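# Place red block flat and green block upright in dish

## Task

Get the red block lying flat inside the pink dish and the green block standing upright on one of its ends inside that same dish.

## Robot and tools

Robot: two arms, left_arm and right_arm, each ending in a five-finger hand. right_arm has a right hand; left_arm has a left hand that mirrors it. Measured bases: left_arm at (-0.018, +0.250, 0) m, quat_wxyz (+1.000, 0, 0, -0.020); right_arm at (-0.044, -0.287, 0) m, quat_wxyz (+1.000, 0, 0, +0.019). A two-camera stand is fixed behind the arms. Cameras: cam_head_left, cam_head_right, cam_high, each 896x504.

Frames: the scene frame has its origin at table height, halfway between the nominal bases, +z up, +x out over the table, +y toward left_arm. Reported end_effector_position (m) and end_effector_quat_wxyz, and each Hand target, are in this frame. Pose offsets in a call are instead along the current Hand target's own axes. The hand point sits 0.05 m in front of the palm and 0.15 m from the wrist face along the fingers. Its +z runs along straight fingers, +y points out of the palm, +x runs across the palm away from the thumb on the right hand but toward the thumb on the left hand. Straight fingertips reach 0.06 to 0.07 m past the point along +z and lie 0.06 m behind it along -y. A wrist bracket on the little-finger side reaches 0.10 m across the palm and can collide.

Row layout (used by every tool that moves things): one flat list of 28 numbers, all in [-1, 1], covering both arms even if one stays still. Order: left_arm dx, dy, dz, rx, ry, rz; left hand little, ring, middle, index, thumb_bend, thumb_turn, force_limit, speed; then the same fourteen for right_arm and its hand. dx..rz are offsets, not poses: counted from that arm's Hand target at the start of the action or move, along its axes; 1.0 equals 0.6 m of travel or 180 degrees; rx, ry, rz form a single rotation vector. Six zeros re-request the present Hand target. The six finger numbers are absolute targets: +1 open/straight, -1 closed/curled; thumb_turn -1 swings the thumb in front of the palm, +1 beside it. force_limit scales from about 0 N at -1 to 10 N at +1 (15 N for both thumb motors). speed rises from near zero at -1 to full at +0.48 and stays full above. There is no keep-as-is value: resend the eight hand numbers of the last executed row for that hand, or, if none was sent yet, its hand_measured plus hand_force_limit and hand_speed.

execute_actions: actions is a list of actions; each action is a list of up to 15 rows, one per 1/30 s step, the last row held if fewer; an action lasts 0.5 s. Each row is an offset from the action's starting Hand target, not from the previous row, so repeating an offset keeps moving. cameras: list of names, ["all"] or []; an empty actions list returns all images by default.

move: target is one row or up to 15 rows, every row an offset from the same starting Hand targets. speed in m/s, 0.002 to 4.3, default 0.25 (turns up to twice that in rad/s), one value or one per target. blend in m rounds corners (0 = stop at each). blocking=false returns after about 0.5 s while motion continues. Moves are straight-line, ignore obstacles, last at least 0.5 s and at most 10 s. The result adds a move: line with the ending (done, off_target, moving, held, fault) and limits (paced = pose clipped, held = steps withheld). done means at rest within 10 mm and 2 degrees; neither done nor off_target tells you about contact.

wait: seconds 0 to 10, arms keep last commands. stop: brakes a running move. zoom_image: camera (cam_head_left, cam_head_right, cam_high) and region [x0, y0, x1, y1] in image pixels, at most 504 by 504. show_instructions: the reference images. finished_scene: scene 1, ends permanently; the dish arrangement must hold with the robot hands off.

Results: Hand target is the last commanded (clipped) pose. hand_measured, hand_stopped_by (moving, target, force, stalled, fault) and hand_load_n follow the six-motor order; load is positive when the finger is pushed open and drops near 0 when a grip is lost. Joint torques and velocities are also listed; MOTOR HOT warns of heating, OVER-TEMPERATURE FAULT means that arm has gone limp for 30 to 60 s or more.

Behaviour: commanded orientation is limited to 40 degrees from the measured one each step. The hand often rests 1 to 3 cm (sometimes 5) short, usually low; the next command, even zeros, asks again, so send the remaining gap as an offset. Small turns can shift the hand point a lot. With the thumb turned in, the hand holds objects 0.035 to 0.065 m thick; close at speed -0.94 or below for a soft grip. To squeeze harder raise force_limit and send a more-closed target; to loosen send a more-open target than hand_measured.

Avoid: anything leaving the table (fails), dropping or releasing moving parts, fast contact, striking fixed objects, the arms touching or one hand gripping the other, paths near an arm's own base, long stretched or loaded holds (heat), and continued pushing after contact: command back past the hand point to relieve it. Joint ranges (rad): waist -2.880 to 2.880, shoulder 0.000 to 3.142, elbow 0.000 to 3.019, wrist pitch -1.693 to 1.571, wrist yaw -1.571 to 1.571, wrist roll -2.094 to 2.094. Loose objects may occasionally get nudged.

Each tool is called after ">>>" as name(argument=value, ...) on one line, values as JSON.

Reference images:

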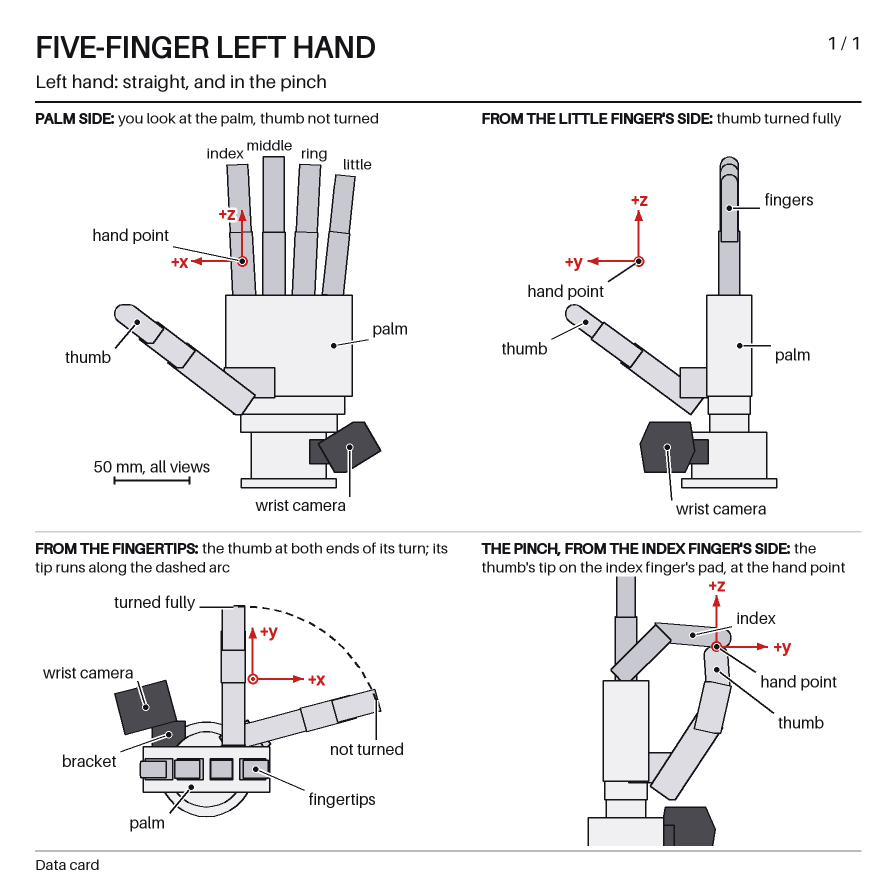

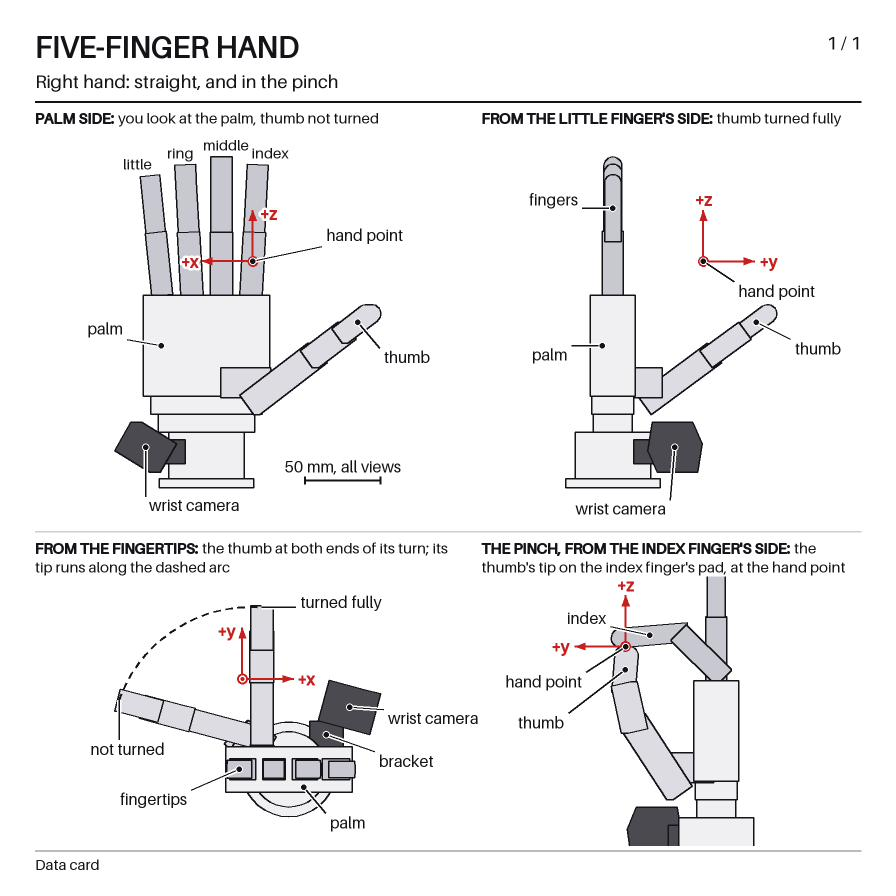

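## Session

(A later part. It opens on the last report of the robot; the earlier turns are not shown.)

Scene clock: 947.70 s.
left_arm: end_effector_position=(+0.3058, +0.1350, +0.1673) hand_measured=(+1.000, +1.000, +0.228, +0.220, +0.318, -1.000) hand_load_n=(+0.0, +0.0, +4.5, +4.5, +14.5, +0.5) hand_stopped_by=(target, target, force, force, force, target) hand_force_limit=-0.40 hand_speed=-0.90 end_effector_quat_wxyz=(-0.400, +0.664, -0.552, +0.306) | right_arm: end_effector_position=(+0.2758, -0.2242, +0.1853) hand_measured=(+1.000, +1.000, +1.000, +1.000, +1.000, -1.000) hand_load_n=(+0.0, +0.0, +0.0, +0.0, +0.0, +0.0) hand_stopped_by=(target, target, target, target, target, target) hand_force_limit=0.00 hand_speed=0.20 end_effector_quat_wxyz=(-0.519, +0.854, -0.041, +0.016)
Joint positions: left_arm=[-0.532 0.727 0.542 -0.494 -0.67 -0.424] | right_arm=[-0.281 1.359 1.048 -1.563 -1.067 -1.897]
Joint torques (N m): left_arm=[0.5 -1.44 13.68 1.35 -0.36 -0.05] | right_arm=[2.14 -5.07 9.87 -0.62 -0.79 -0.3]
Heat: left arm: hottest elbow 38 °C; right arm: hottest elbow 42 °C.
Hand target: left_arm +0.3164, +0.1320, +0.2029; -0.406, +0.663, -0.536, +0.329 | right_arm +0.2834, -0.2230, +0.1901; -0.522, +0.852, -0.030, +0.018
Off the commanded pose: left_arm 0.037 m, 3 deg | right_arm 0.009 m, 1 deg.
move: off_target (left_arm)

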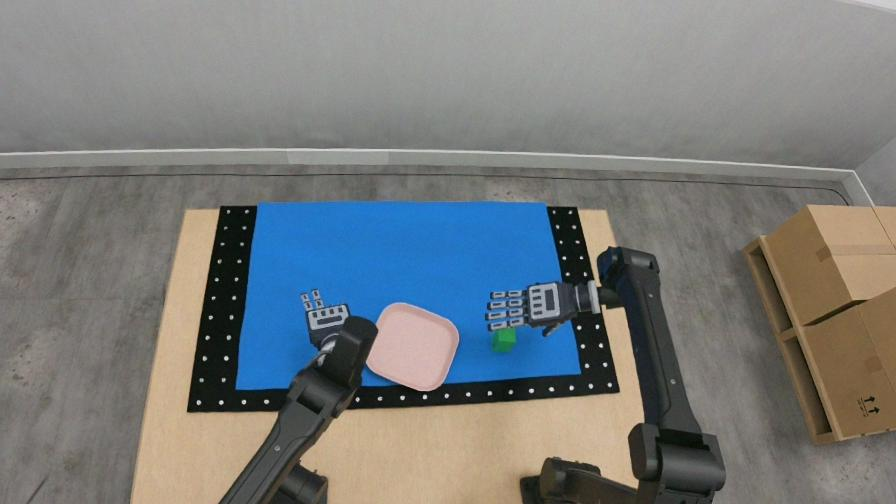

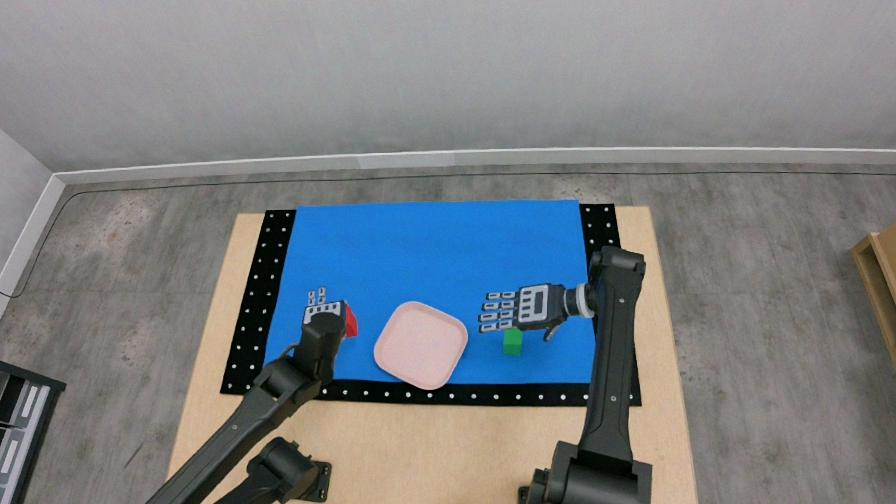

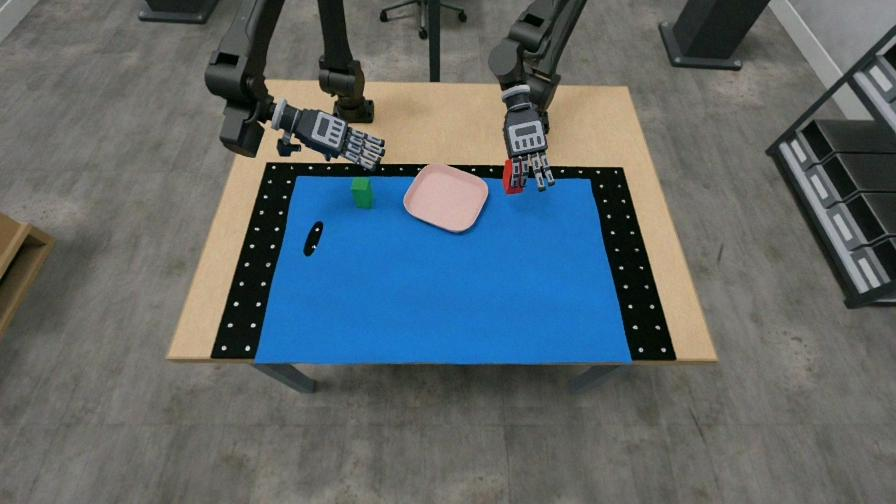

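>>> move(target=[0.266, 0.0405, -0.032, 0.1007, -0.0185, 0.3851, 1, 1, -0.4, -0.4, 0.0, -1, -0.4, -0.9, 0.014, 0.0906, -0.178, 0, 0, 0, 1, 1, 1, 1, 1, -1, 0, 0.2], speed=0.15, cameras=["all"])

>>> zoom_image(camera="cam_high", region=[390, 90, 530, 230])

>>> zoom_image(camera="cam_head_right", region=[340, 260, 500, 420])

Scene clock: 1070.37 s.
left_arm: end_effector_position=(+0.3149, -0.0131, +0.1730) hand_measured=(+1.000, +1.000, +0.228, +0.220, +0.318, -1.000) hand_load_n=(+0.0, +0.0, +4.5, +4.5, +14.5, +0.5) hand_stopped_by=(target, target, force, force, force, target) hand_force_limit=-0.40 hand_speed=-0.90 end_effector_quat_wxyz=(+0.619, -0.175, +0.761, -0.082) | right_arm: end_effector_position=(+0.2687, -0.3299, +0.1738) hand_measured=(+1.000, +1.000, +1.000, +1.000, +1.000, -1.000) hand_load_n=(+0.0, +0.0, -0.5, +0.0, +0.0, +0.0) hand_stopped_by=(target, target, target, target, target, target) hand_force_limit=0.00 hand_speed=0.20 end_effector_quat_wxyz=(-0.469, +0.877, -0.089, +0.057)
Joint positions: left_arm=[-1.073 1.284 0.705 0.015 -1.147 0.691] | right_arm=[-0.546 1.396 1.09 -1.663 -0.926 -2.076]
Joint torques (N m): left_arm=[-1.49 -4.72 10.99 3.07 -0.81 0.1] | right_arm=[0.03 -6.12 12.3 -0.84 -0.35 -0.31]
Heat: left arm: hottest elbow 45 °C; right arm: hottest elbow 42 °C.
Hand target: left_arm +0.3223, -0.0300, +0.1901; +0.628, -0.183, +0.750, -0.098 | right_arm +0.2835, -0.3431, +0.1901; -0.522, +0.852, -0.030, +0.018
Off the commanded pose: left_arm 0.025 m, 3 deg | right_arm 0.026 m, 11 deg.
joint sent to its limit (right arm) — joint 4 (wrist pitch), lower limit. The joint targets are off in position and orientation.
move: off_target (left_arm, right_arm)

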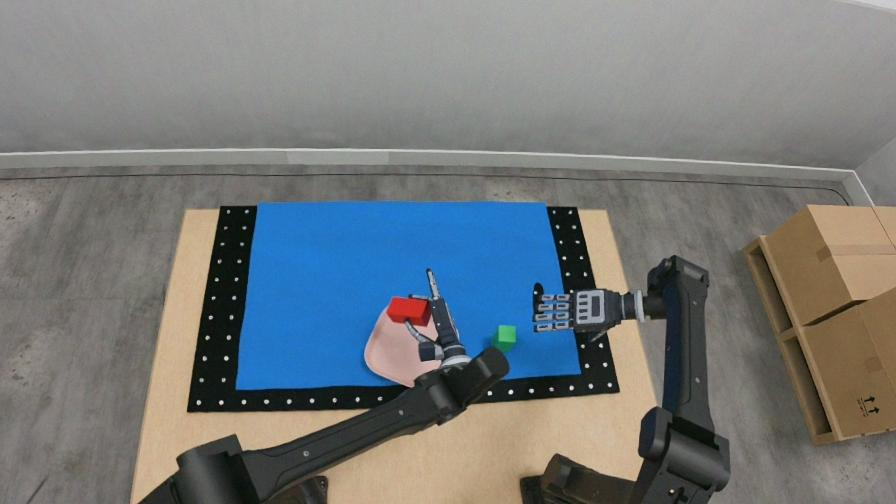

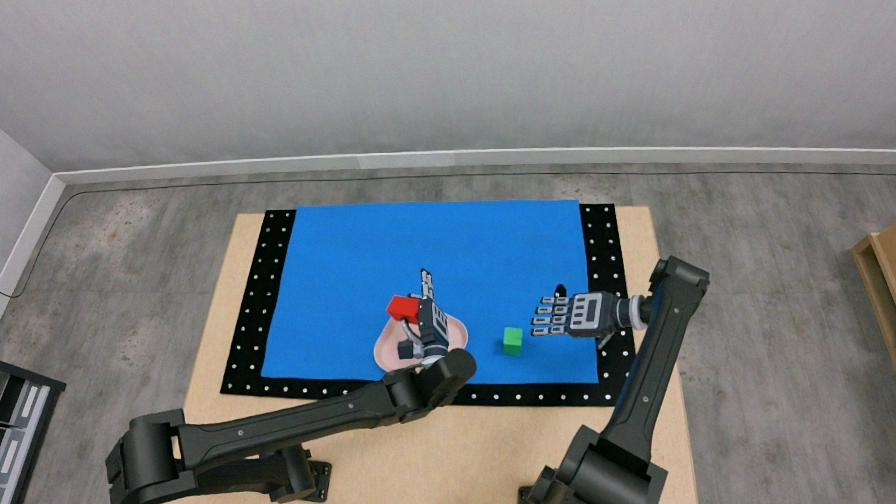

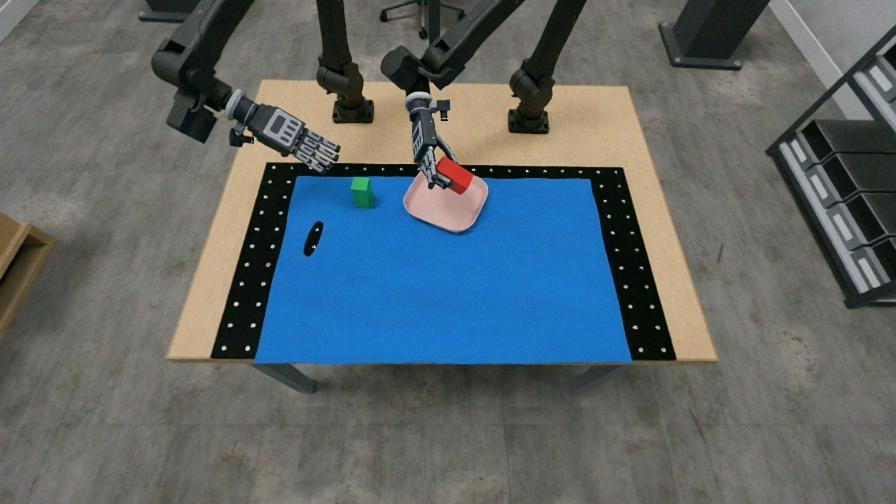

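Scaled by 3.600.

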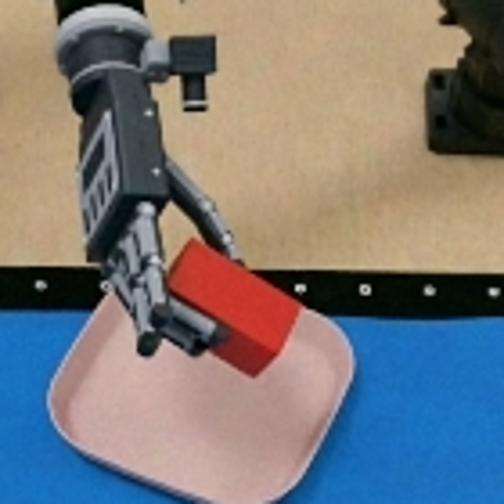

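Scaled by 3.150.

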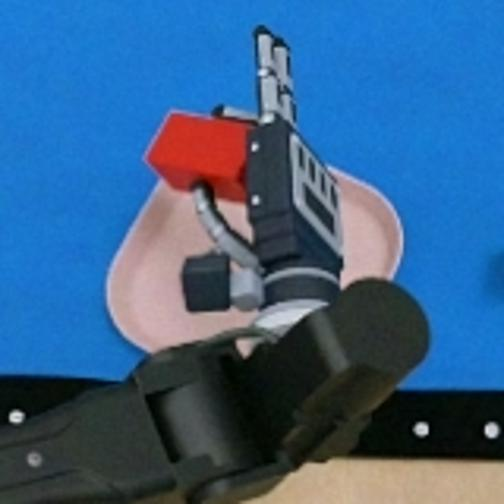

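>>> move(target=[0.1403, 0.026, 0.0247, 0, 0, 0, 1, 1, -0.4, -0.4, 0.0, -1, -0.4, -0.9, 0.1067, -0.028, 0.0185, 0, 0, 0, 1, 1, 1, 1, 1, -1, 0, 0.2], speed=0.12, cameras=["all"])

>>> zoom_image(camera="cam_high", region=[390, 110, 530, 250])

>>> zoom_image(camera="cam_head_right", region=[350, 270, 490, 410])

>>> zoom_image(camera="cam_head_left", region=[340, 270, 480, 410])

Scene clock: 1100.77 s.
left_arm: end_effector_position=(+0.3240, -0.0396, +0.1049) hand_measured=(+1.000, +1.000, +0.228, +0.220, +0.318, -1.000) hand_load_n=(+0.0, +0.0, +4.5, +4.5, +14.5, +1.0) hand_stopped_by=(target, target, force, force, force, target) hand_force_limit=-0.40 hand_speed=-0.90 end_effector_quat_wxyz=(+0.624, -0.182, +0.755, -0.089) | right_arm: end_effector_position=(+0.3330, -0.3271, +0.1858) hand_measured=(+1.000, +1.000, +1.000, +1.000, +1.000, -1.000) hand_load_n=(+0.0, +0.0, +0.0, +0.0, +0.0, +0.0) hand_stopped_by=(target, target, target, target, target, target) hand_force_limit=0.00 hand_speed=0.20 end_effector_quat_wxyz=(-0.484, +0.871, -0.062, +0.062)
Joint positions: left_arm=[-1.084 1.506 0.685 0.274 -1.164 0.682] | right_arm=[-0.474 1.531 1.26 -1.663 -0.975 -2.058]
Joint torques (N m): left_arm=[-1.44 -6.36 6.57 3.06 -0.83 -0.08] | right_arm=[2.14 -7.41 12.6 -0.79 -0.83 0.12]
Heat: left arm: hottest elbow 42 °C; right arm: hottest elbow 42 °C.
Hand target: left_arm +0.3222, -0.0479, +0.1051; +0.628, -0.183, +0.750, -0.098 | right_arm +0.3486, -0.3300, +0.2000; -0.522, +0.852, -0.030, +0.018
Off the commanded pose: left_arm 0.008 m, 1 deg | right_arm 0.021 m, 8 deg.
joint sent to its limit (right arm) — joint 4 (wrist pitch), lower limit. The joint targets are off in position and orientation.
move: off_target (right_arm)

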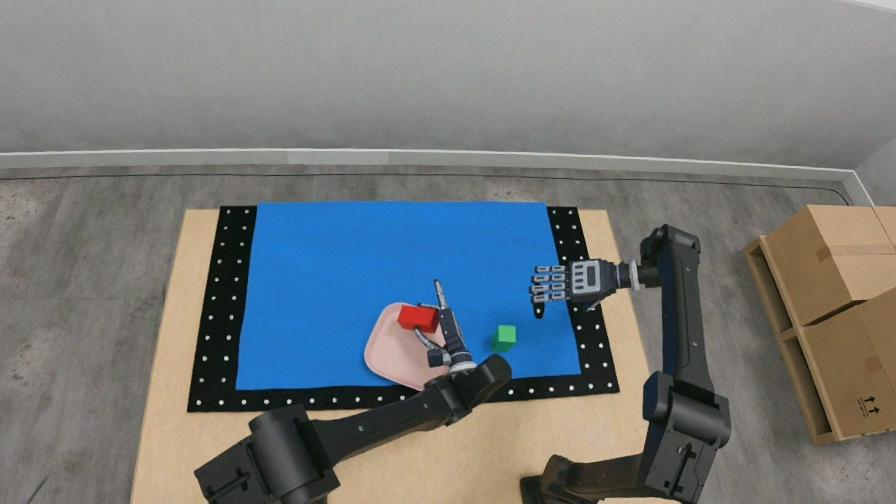

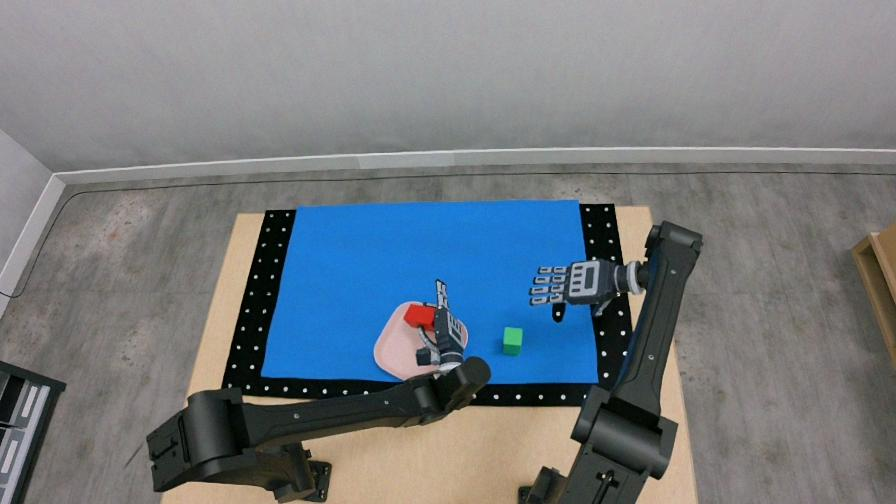

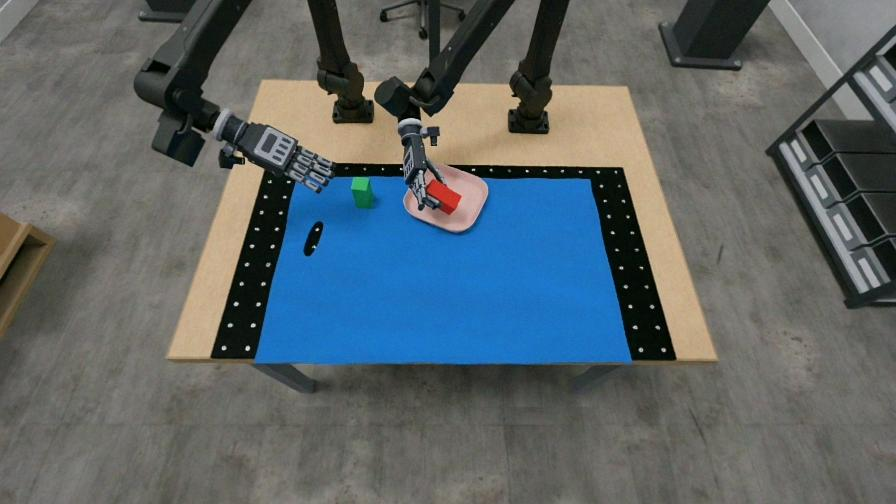

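Scaled by 3.600.

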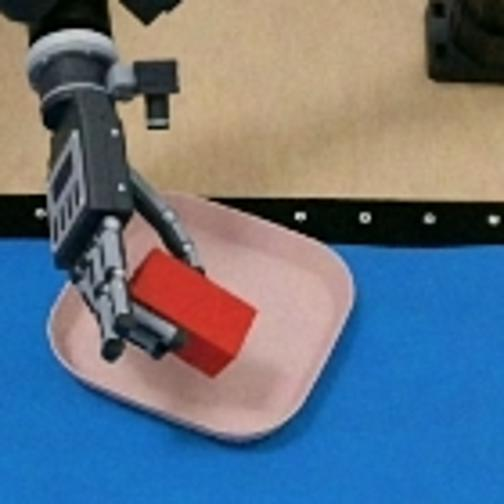

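Scaled by 3.600.

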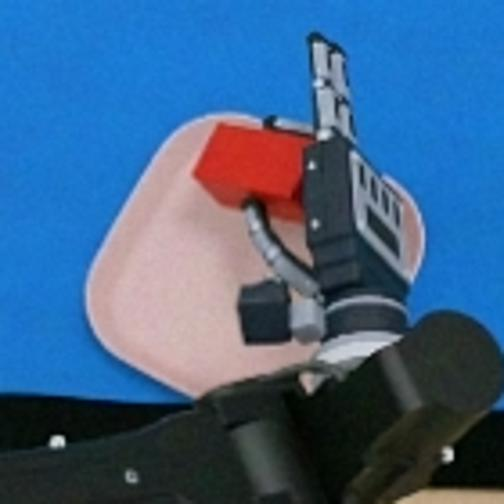

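Scaled by 3.600.

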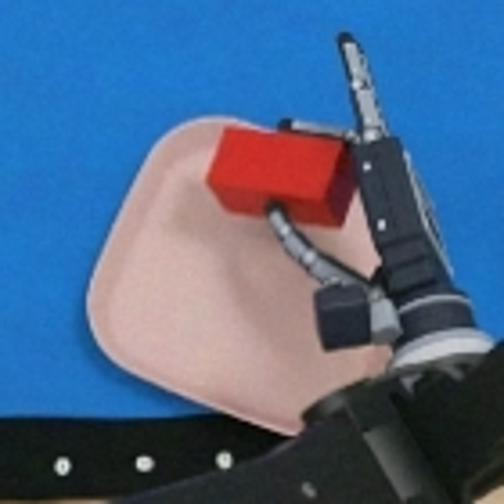

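>>> move(target=[0.0628, 0.0277, -0.0035, 0, 0, 0, 1, 1, -0.4, -0.4, 0.0, -1, -0.4, -0.9, 0, 0, 0, 0, 0, 0, 1, 1, 1, 1, 1, -1, 0, 0.2], speed=0.08, cameras=["all"])

>>> zoom_image(camera="cam_high", region=[390, 140, 500, 250])

>>> zoom_image(camera="cam_head_left", region=[350, 280, 470, 400])

Scene clock: 1117.47 s.
left_arm: end_effector_position=(+0.3141, -0.0404, +0.0662) hand_measured=(+1.000, +1.000, +0.228, +0.220, +0.318, -1.000) hand_load_n=(+0.0, +0.0, +4.5, +4.5, +14.5, +1.0) hand_stopped_by=(target, target, force, force, force, target) hand_force_limit=-0.40 hand_speed=-0.90 end_effector_quat_wxyz=(+0.624, -0.180, +0.755, -0.088) | right_arm: end_effector_position=(+0.3330, -0.3271, +0.1858) hand_measured=(+1.000, +1.000, +1.000, +1.000, +1.000, -1.000) hand_load_n=(+0.0, +0.0, +0.0, +0.0, +0.0, +0.0) hand_stopped_by=(target, target, target, target, target, target) hand_force_limit=0.00 hand_speed=0.20 end_effector_quat_wxyz=(-0.484, +0.871, -0.062, +0.062)
Joint positions: left_arm=[-1.109 1.601 0.65 0.377 -1.184 0.657] | right_arm=[-0.474 1.531 1.26 -1.663 -0.975 -2.058]
Joint torques (N m): left_arm=[-1.32 -6.53 5.72 3.02 -0.85 -0.14] | right_arm=[2.14 -7.47 12.6 -0.76 -0.83 0.11]
Heat: left arm: hottest elbow 41 °C; right arm: hottest elbow 42 °C.
Hand target: left_arm +0.3122, -0.0479, +0.0651; +0.628, -0.183, +0.750, -0.098 | right_arm +0.3486, -0.3300, +0.2000; -0.522, +0.852, -0.030, +0.018
Off the commanded pose: left_arm 0.008 m, 1 deg | right_arm 0.021 m, 8 deg.
joint sent to its limit (right arm) — joint 4 (wrist pitch), lower limit. The joint targets are off in position and orientation.
move: off_target (right_arm)

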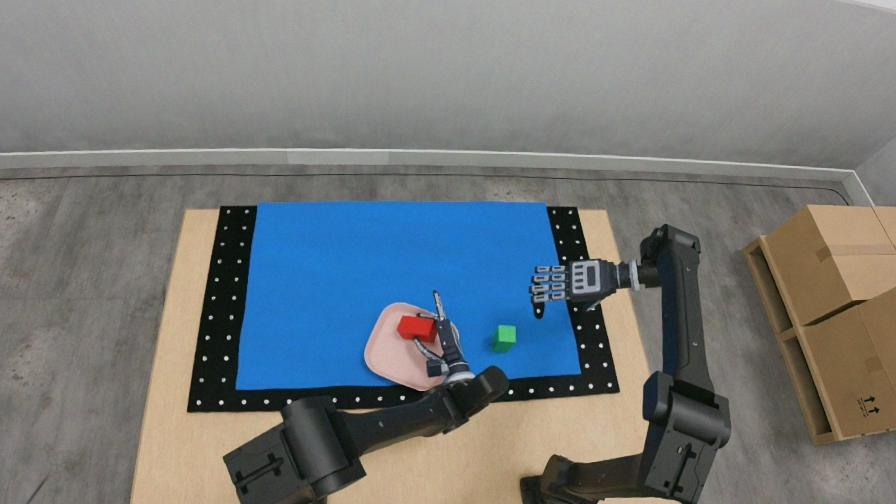

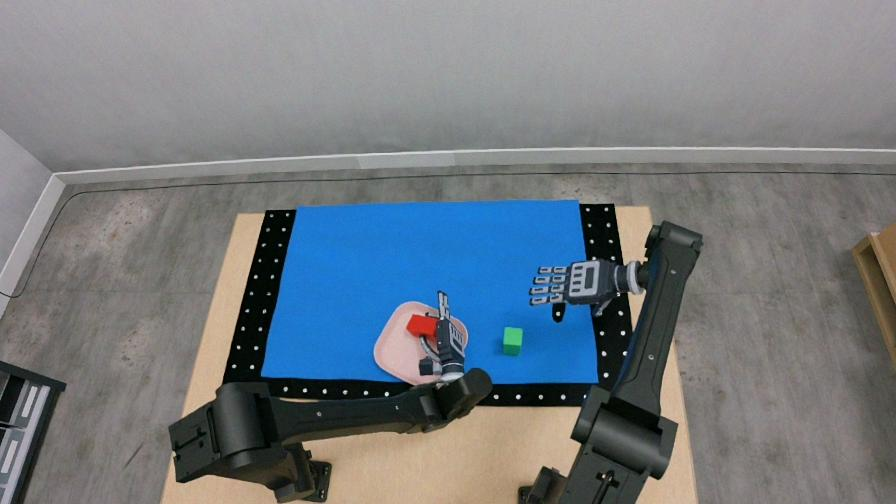

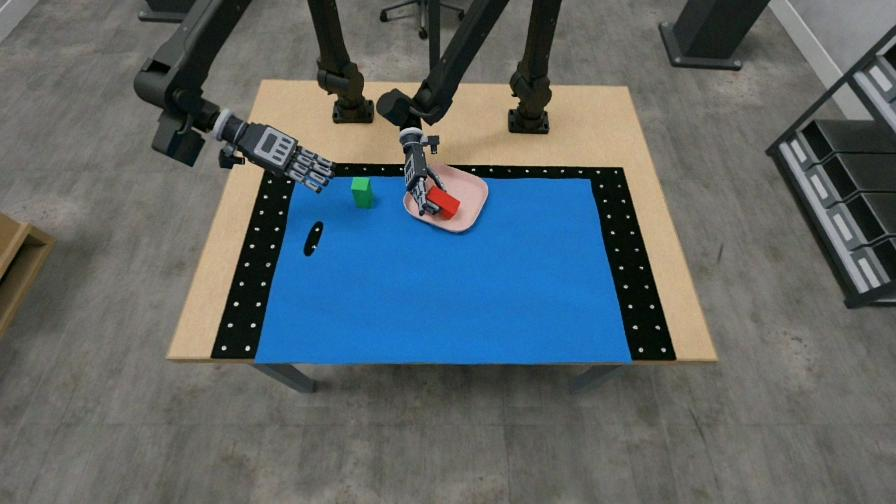

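Scaled by 4.582.

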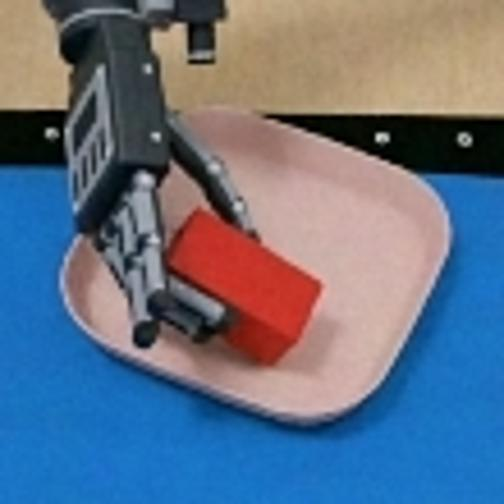

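Scaled by 4.200.

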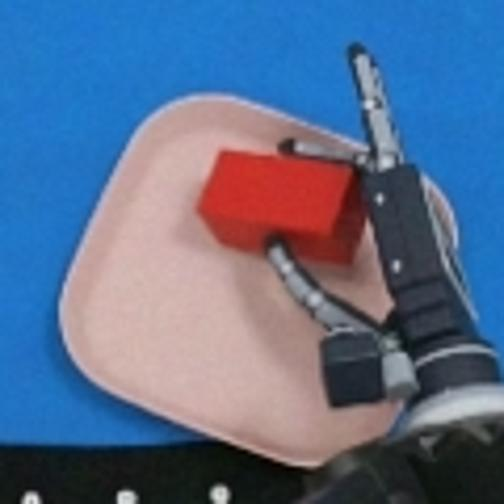

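>>> move(target=[0.0227, 0.0094, 0.0048, 0, 0, 0, 1, 1, -0.4, -0.4, 0.0, -1, -0.4, -0.9, 0, 0, 0, 0, 0, 0, 1, 1, 1, 1, 1, -1, 0, 0.2], speed=0.06, cameras=["all"])

>>> zoom_image(camera="cam_high", region=[390, 140, 500, 250])

>>> zoom_image(camera="cam_head_left", region=[350, 280, 470, 400])

Scene clock: 1128.47 s.
left_arm: end_effector_position=(+0.3156, -0.0416, +0.0619) hand_measured=(+1.000, +1.000, +0.228, +0.220, +0.318, -1.000) hand_load_n=(+0.0, +0.0, +4.5, +4.5, +14.5, +0.0) hand_stopped_by=(target, target, force, force, force, target) hand_force_limit=-0.40 hand_speed=-0.90 end_effector_quat_wxyz=(+0.631, -0.187, +0.747, -0.089) | right_arm: end_effector_position=(+0.3330, -0.3271, +0.1858) hand_measured=(+1.000, +1.000, +1.000, +1.000, +1.000, -1.000) hand_load_n=(+0.0, +0.0, +0.0, +0.0, +0.0, +0.0) hand_stopped_by=(target, target, target, target, target, target) hand_force_limit=0.00 hand_speed=0.20 end_effector_quat_wxyz=(-0.484, +0.871, -0.062, +0.062)
Joint positions: left_arm=[-1.11 1.63 0.65 0.432 -1.204 0.668] | right_arm=[-0.474 1.531 1.26 -1.663 -0.975 -2.058]
Joint torques (N m): left_arm=[-1.32 -5.71 4.77 2.86 -0.26 -0.15] | right_arm=[2.14 -7.47 12.6 -0.77 -0.83 0.11]
Heat: left arm: hottest elbow 39 °C; right arm: hottest elbow 42 °C.
Hand target: left_arm +0.3122, -0.0479, +0.0501; +0.628, -0.183, +0.750, -0.098 | right_arm +0.3486, -0.3300, +0.2000; -0.522, +0.852, -0.030, +0.018
Off the commanded pose: left_arm 0.014 m, 1 deg | right_arm 0.021 m, 8 deg.
joint sent to its limit (right arm) — joint 4 (wrist pitch), lower limit. The joint targets are off in position and orientation.
move: off_target (left_arm, right_arm)

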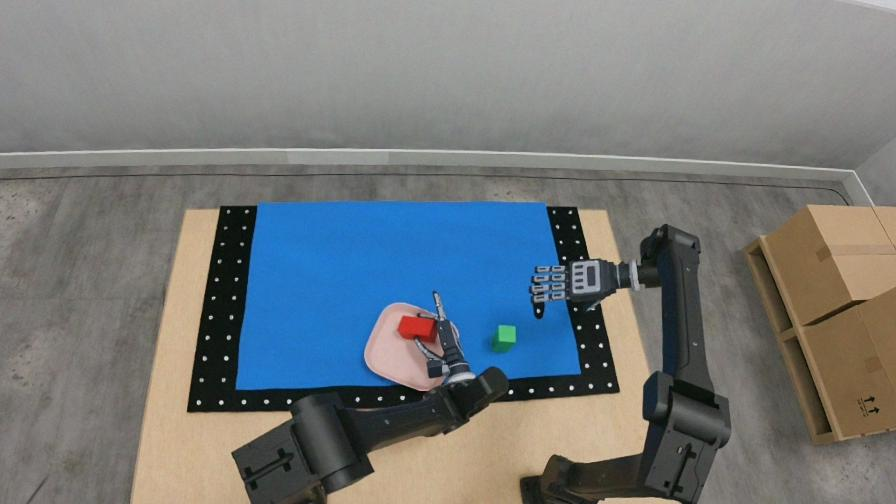

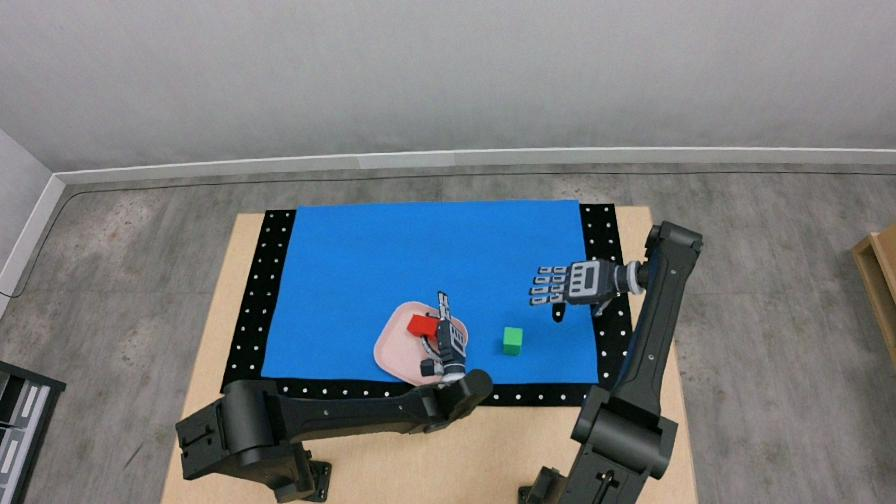

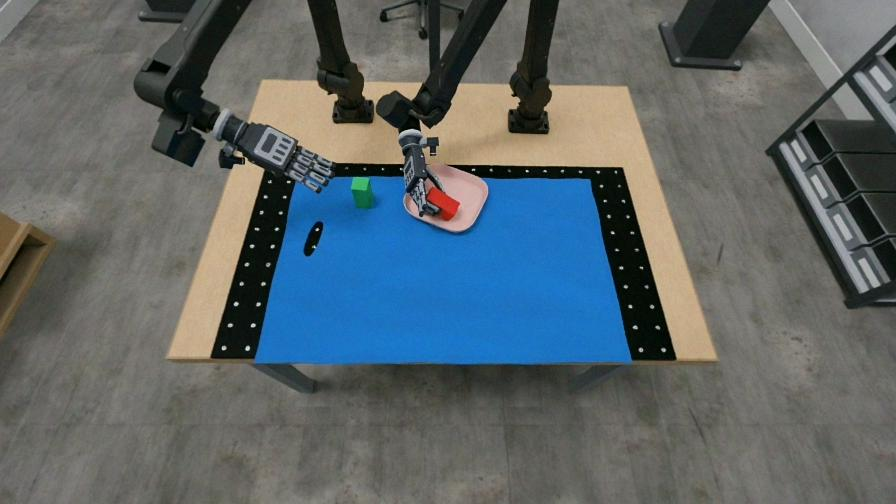

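Scaled by 4.582.

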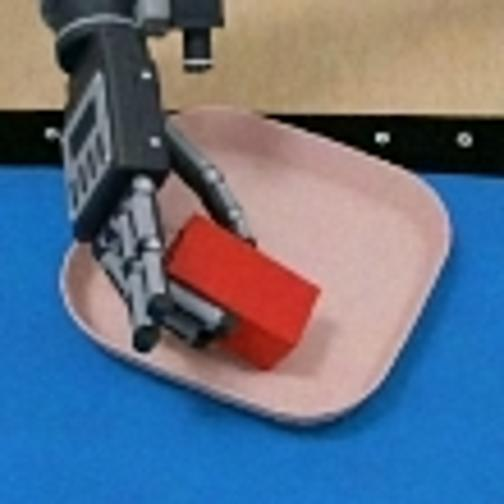

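Scaled by 4.200.

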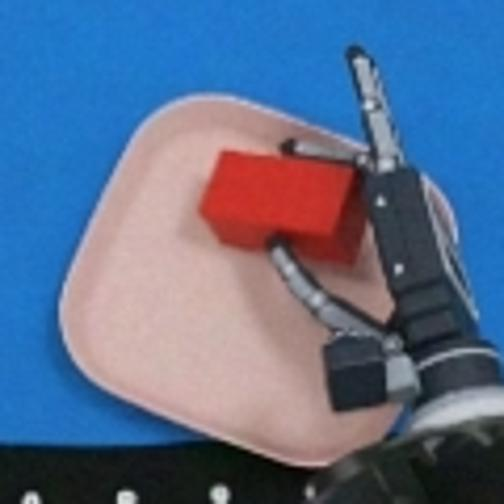

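>>> move(target=[0.0332, 0.0138, 0.007, 0, -0.0202, 0.0396, 1, 1, -0.4, -0.4, 0.0, -1, -0.4, -0.9, 0, 0, 0, 0, 0, 0, 1, 1, 1, 1, 1, -1, 0, 0.2], speed=0.06, cameras=["all"])

>>> zoom_image(camera="cam_high", region=[390, 140, 500, 250])

>>> zoom_image(camera="cam_head_left", region=[350, 280, 470, 400])

Scene clock: 1155.37 s.
left_arm: end_effector_position=(+0.3150, -0.0448, +0.0454) hand_measured=(+1.000, +1.000, +0.228, +0.220, +0.318, -1.000) hand_load_n=(+0.0, +0.0, +6.0, +6.0, +14.5, -1.5) hand_stopped_by=(target, target, force, force, force, target) hand_force_limit=-0.40 hand_speed=-0.90 end_effector_quat_wxyz=(+0.660, -0.149, +0.734, -0.052) | right_arm: end_effector_position=(+0.3330, -0.3271, +0.1858) hand_measured=(+1.000, +1.000, +1.000, +1.000, +1.000, -1.000) hand_load_n=(+0.0, +0.0, +0.0, +0.0, +0.0, +0.0) hand_stopped_by=(target, target, target, target, target, target) hand_force_limit=0.00 hand_speed=0.20 end_effector_quat_wxyz=(-0.484, +0.871, -0.062, +0.062)
Joint positions: left_arm=[-1.133 1.765 0.65 0.69 -1.269 0.883] | right_arm=[-0.474 1.531 1.26 -1.663 -0.975 -2.058]
Joint torques (N m): left_arm=[-1.2 -5.42 3.99 2.62 -0.1 -0.11] | right_arm=[2.14 -7.47 12.62 -0.77 -0.83 0.11]
Heat: left arm: hottest elbow 37 °C; right arm: hottest elbow 43 °C.
Hand target: left_arm +0.3121, -0.0479, +0.0281; +0.656, -0.139, +0.740, -0.053 | right_arm +0.3486, -0.3300, +0.2000; -0.522, +0.852, -0.030, +0.018
Off the commanded pose: left_arm 0.018 m, 1 deg | right_arm 0.021 m, 8 deg.
joint sent to its limit (right arm) — joint 4 (wrist pitch), lower limit. The joint targets are off in position and orientation.
move: off_target (left_arm, right_arm)

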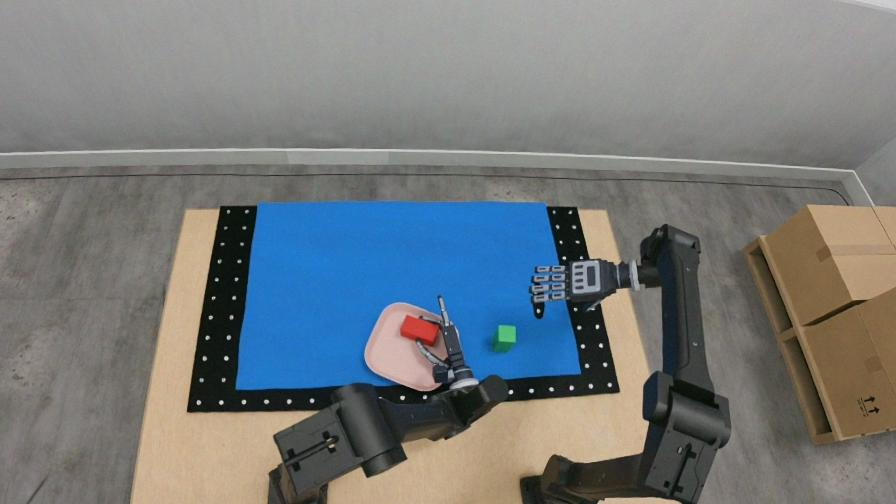

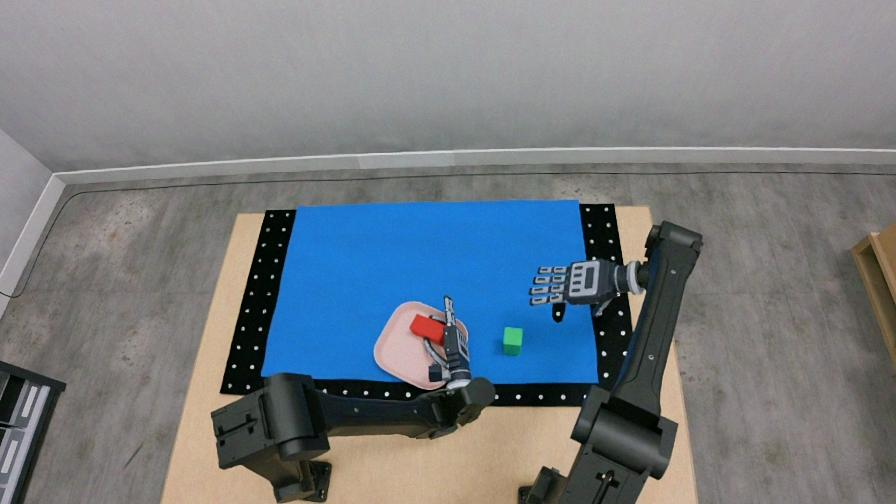

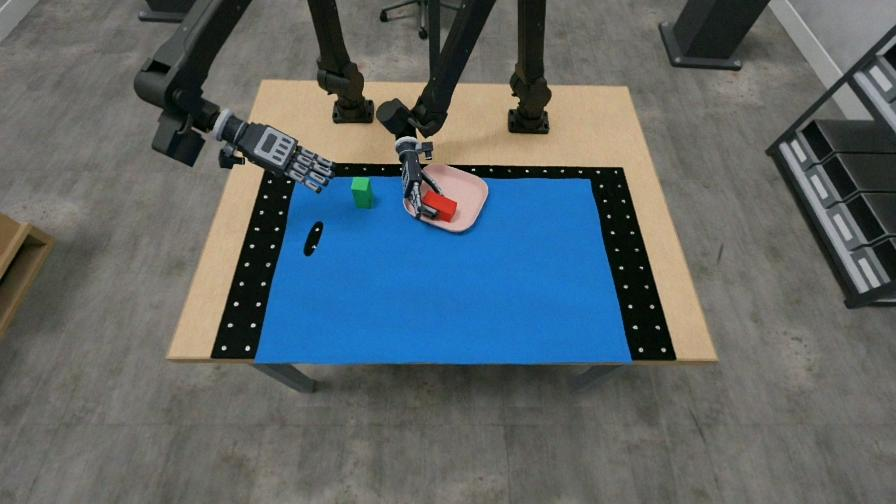

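Scaled by 4.582.

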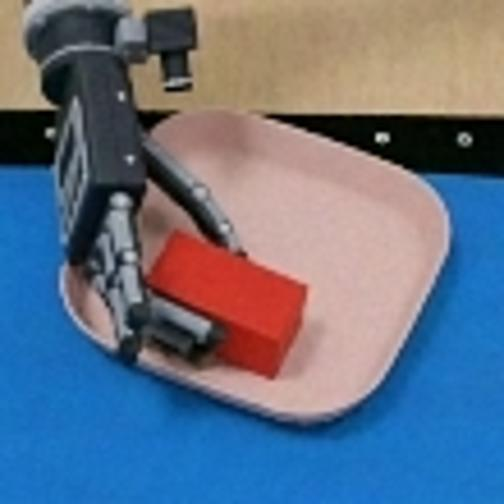

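Scaled by 4.200.

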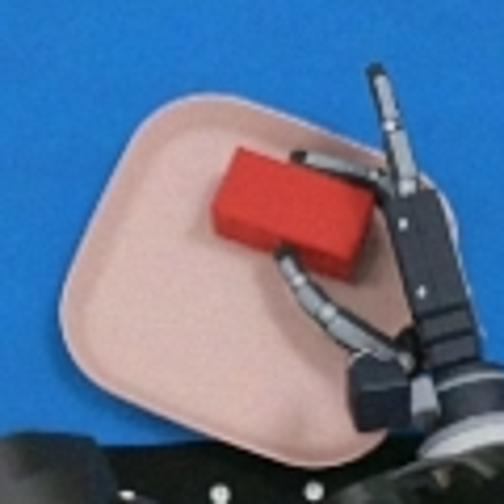

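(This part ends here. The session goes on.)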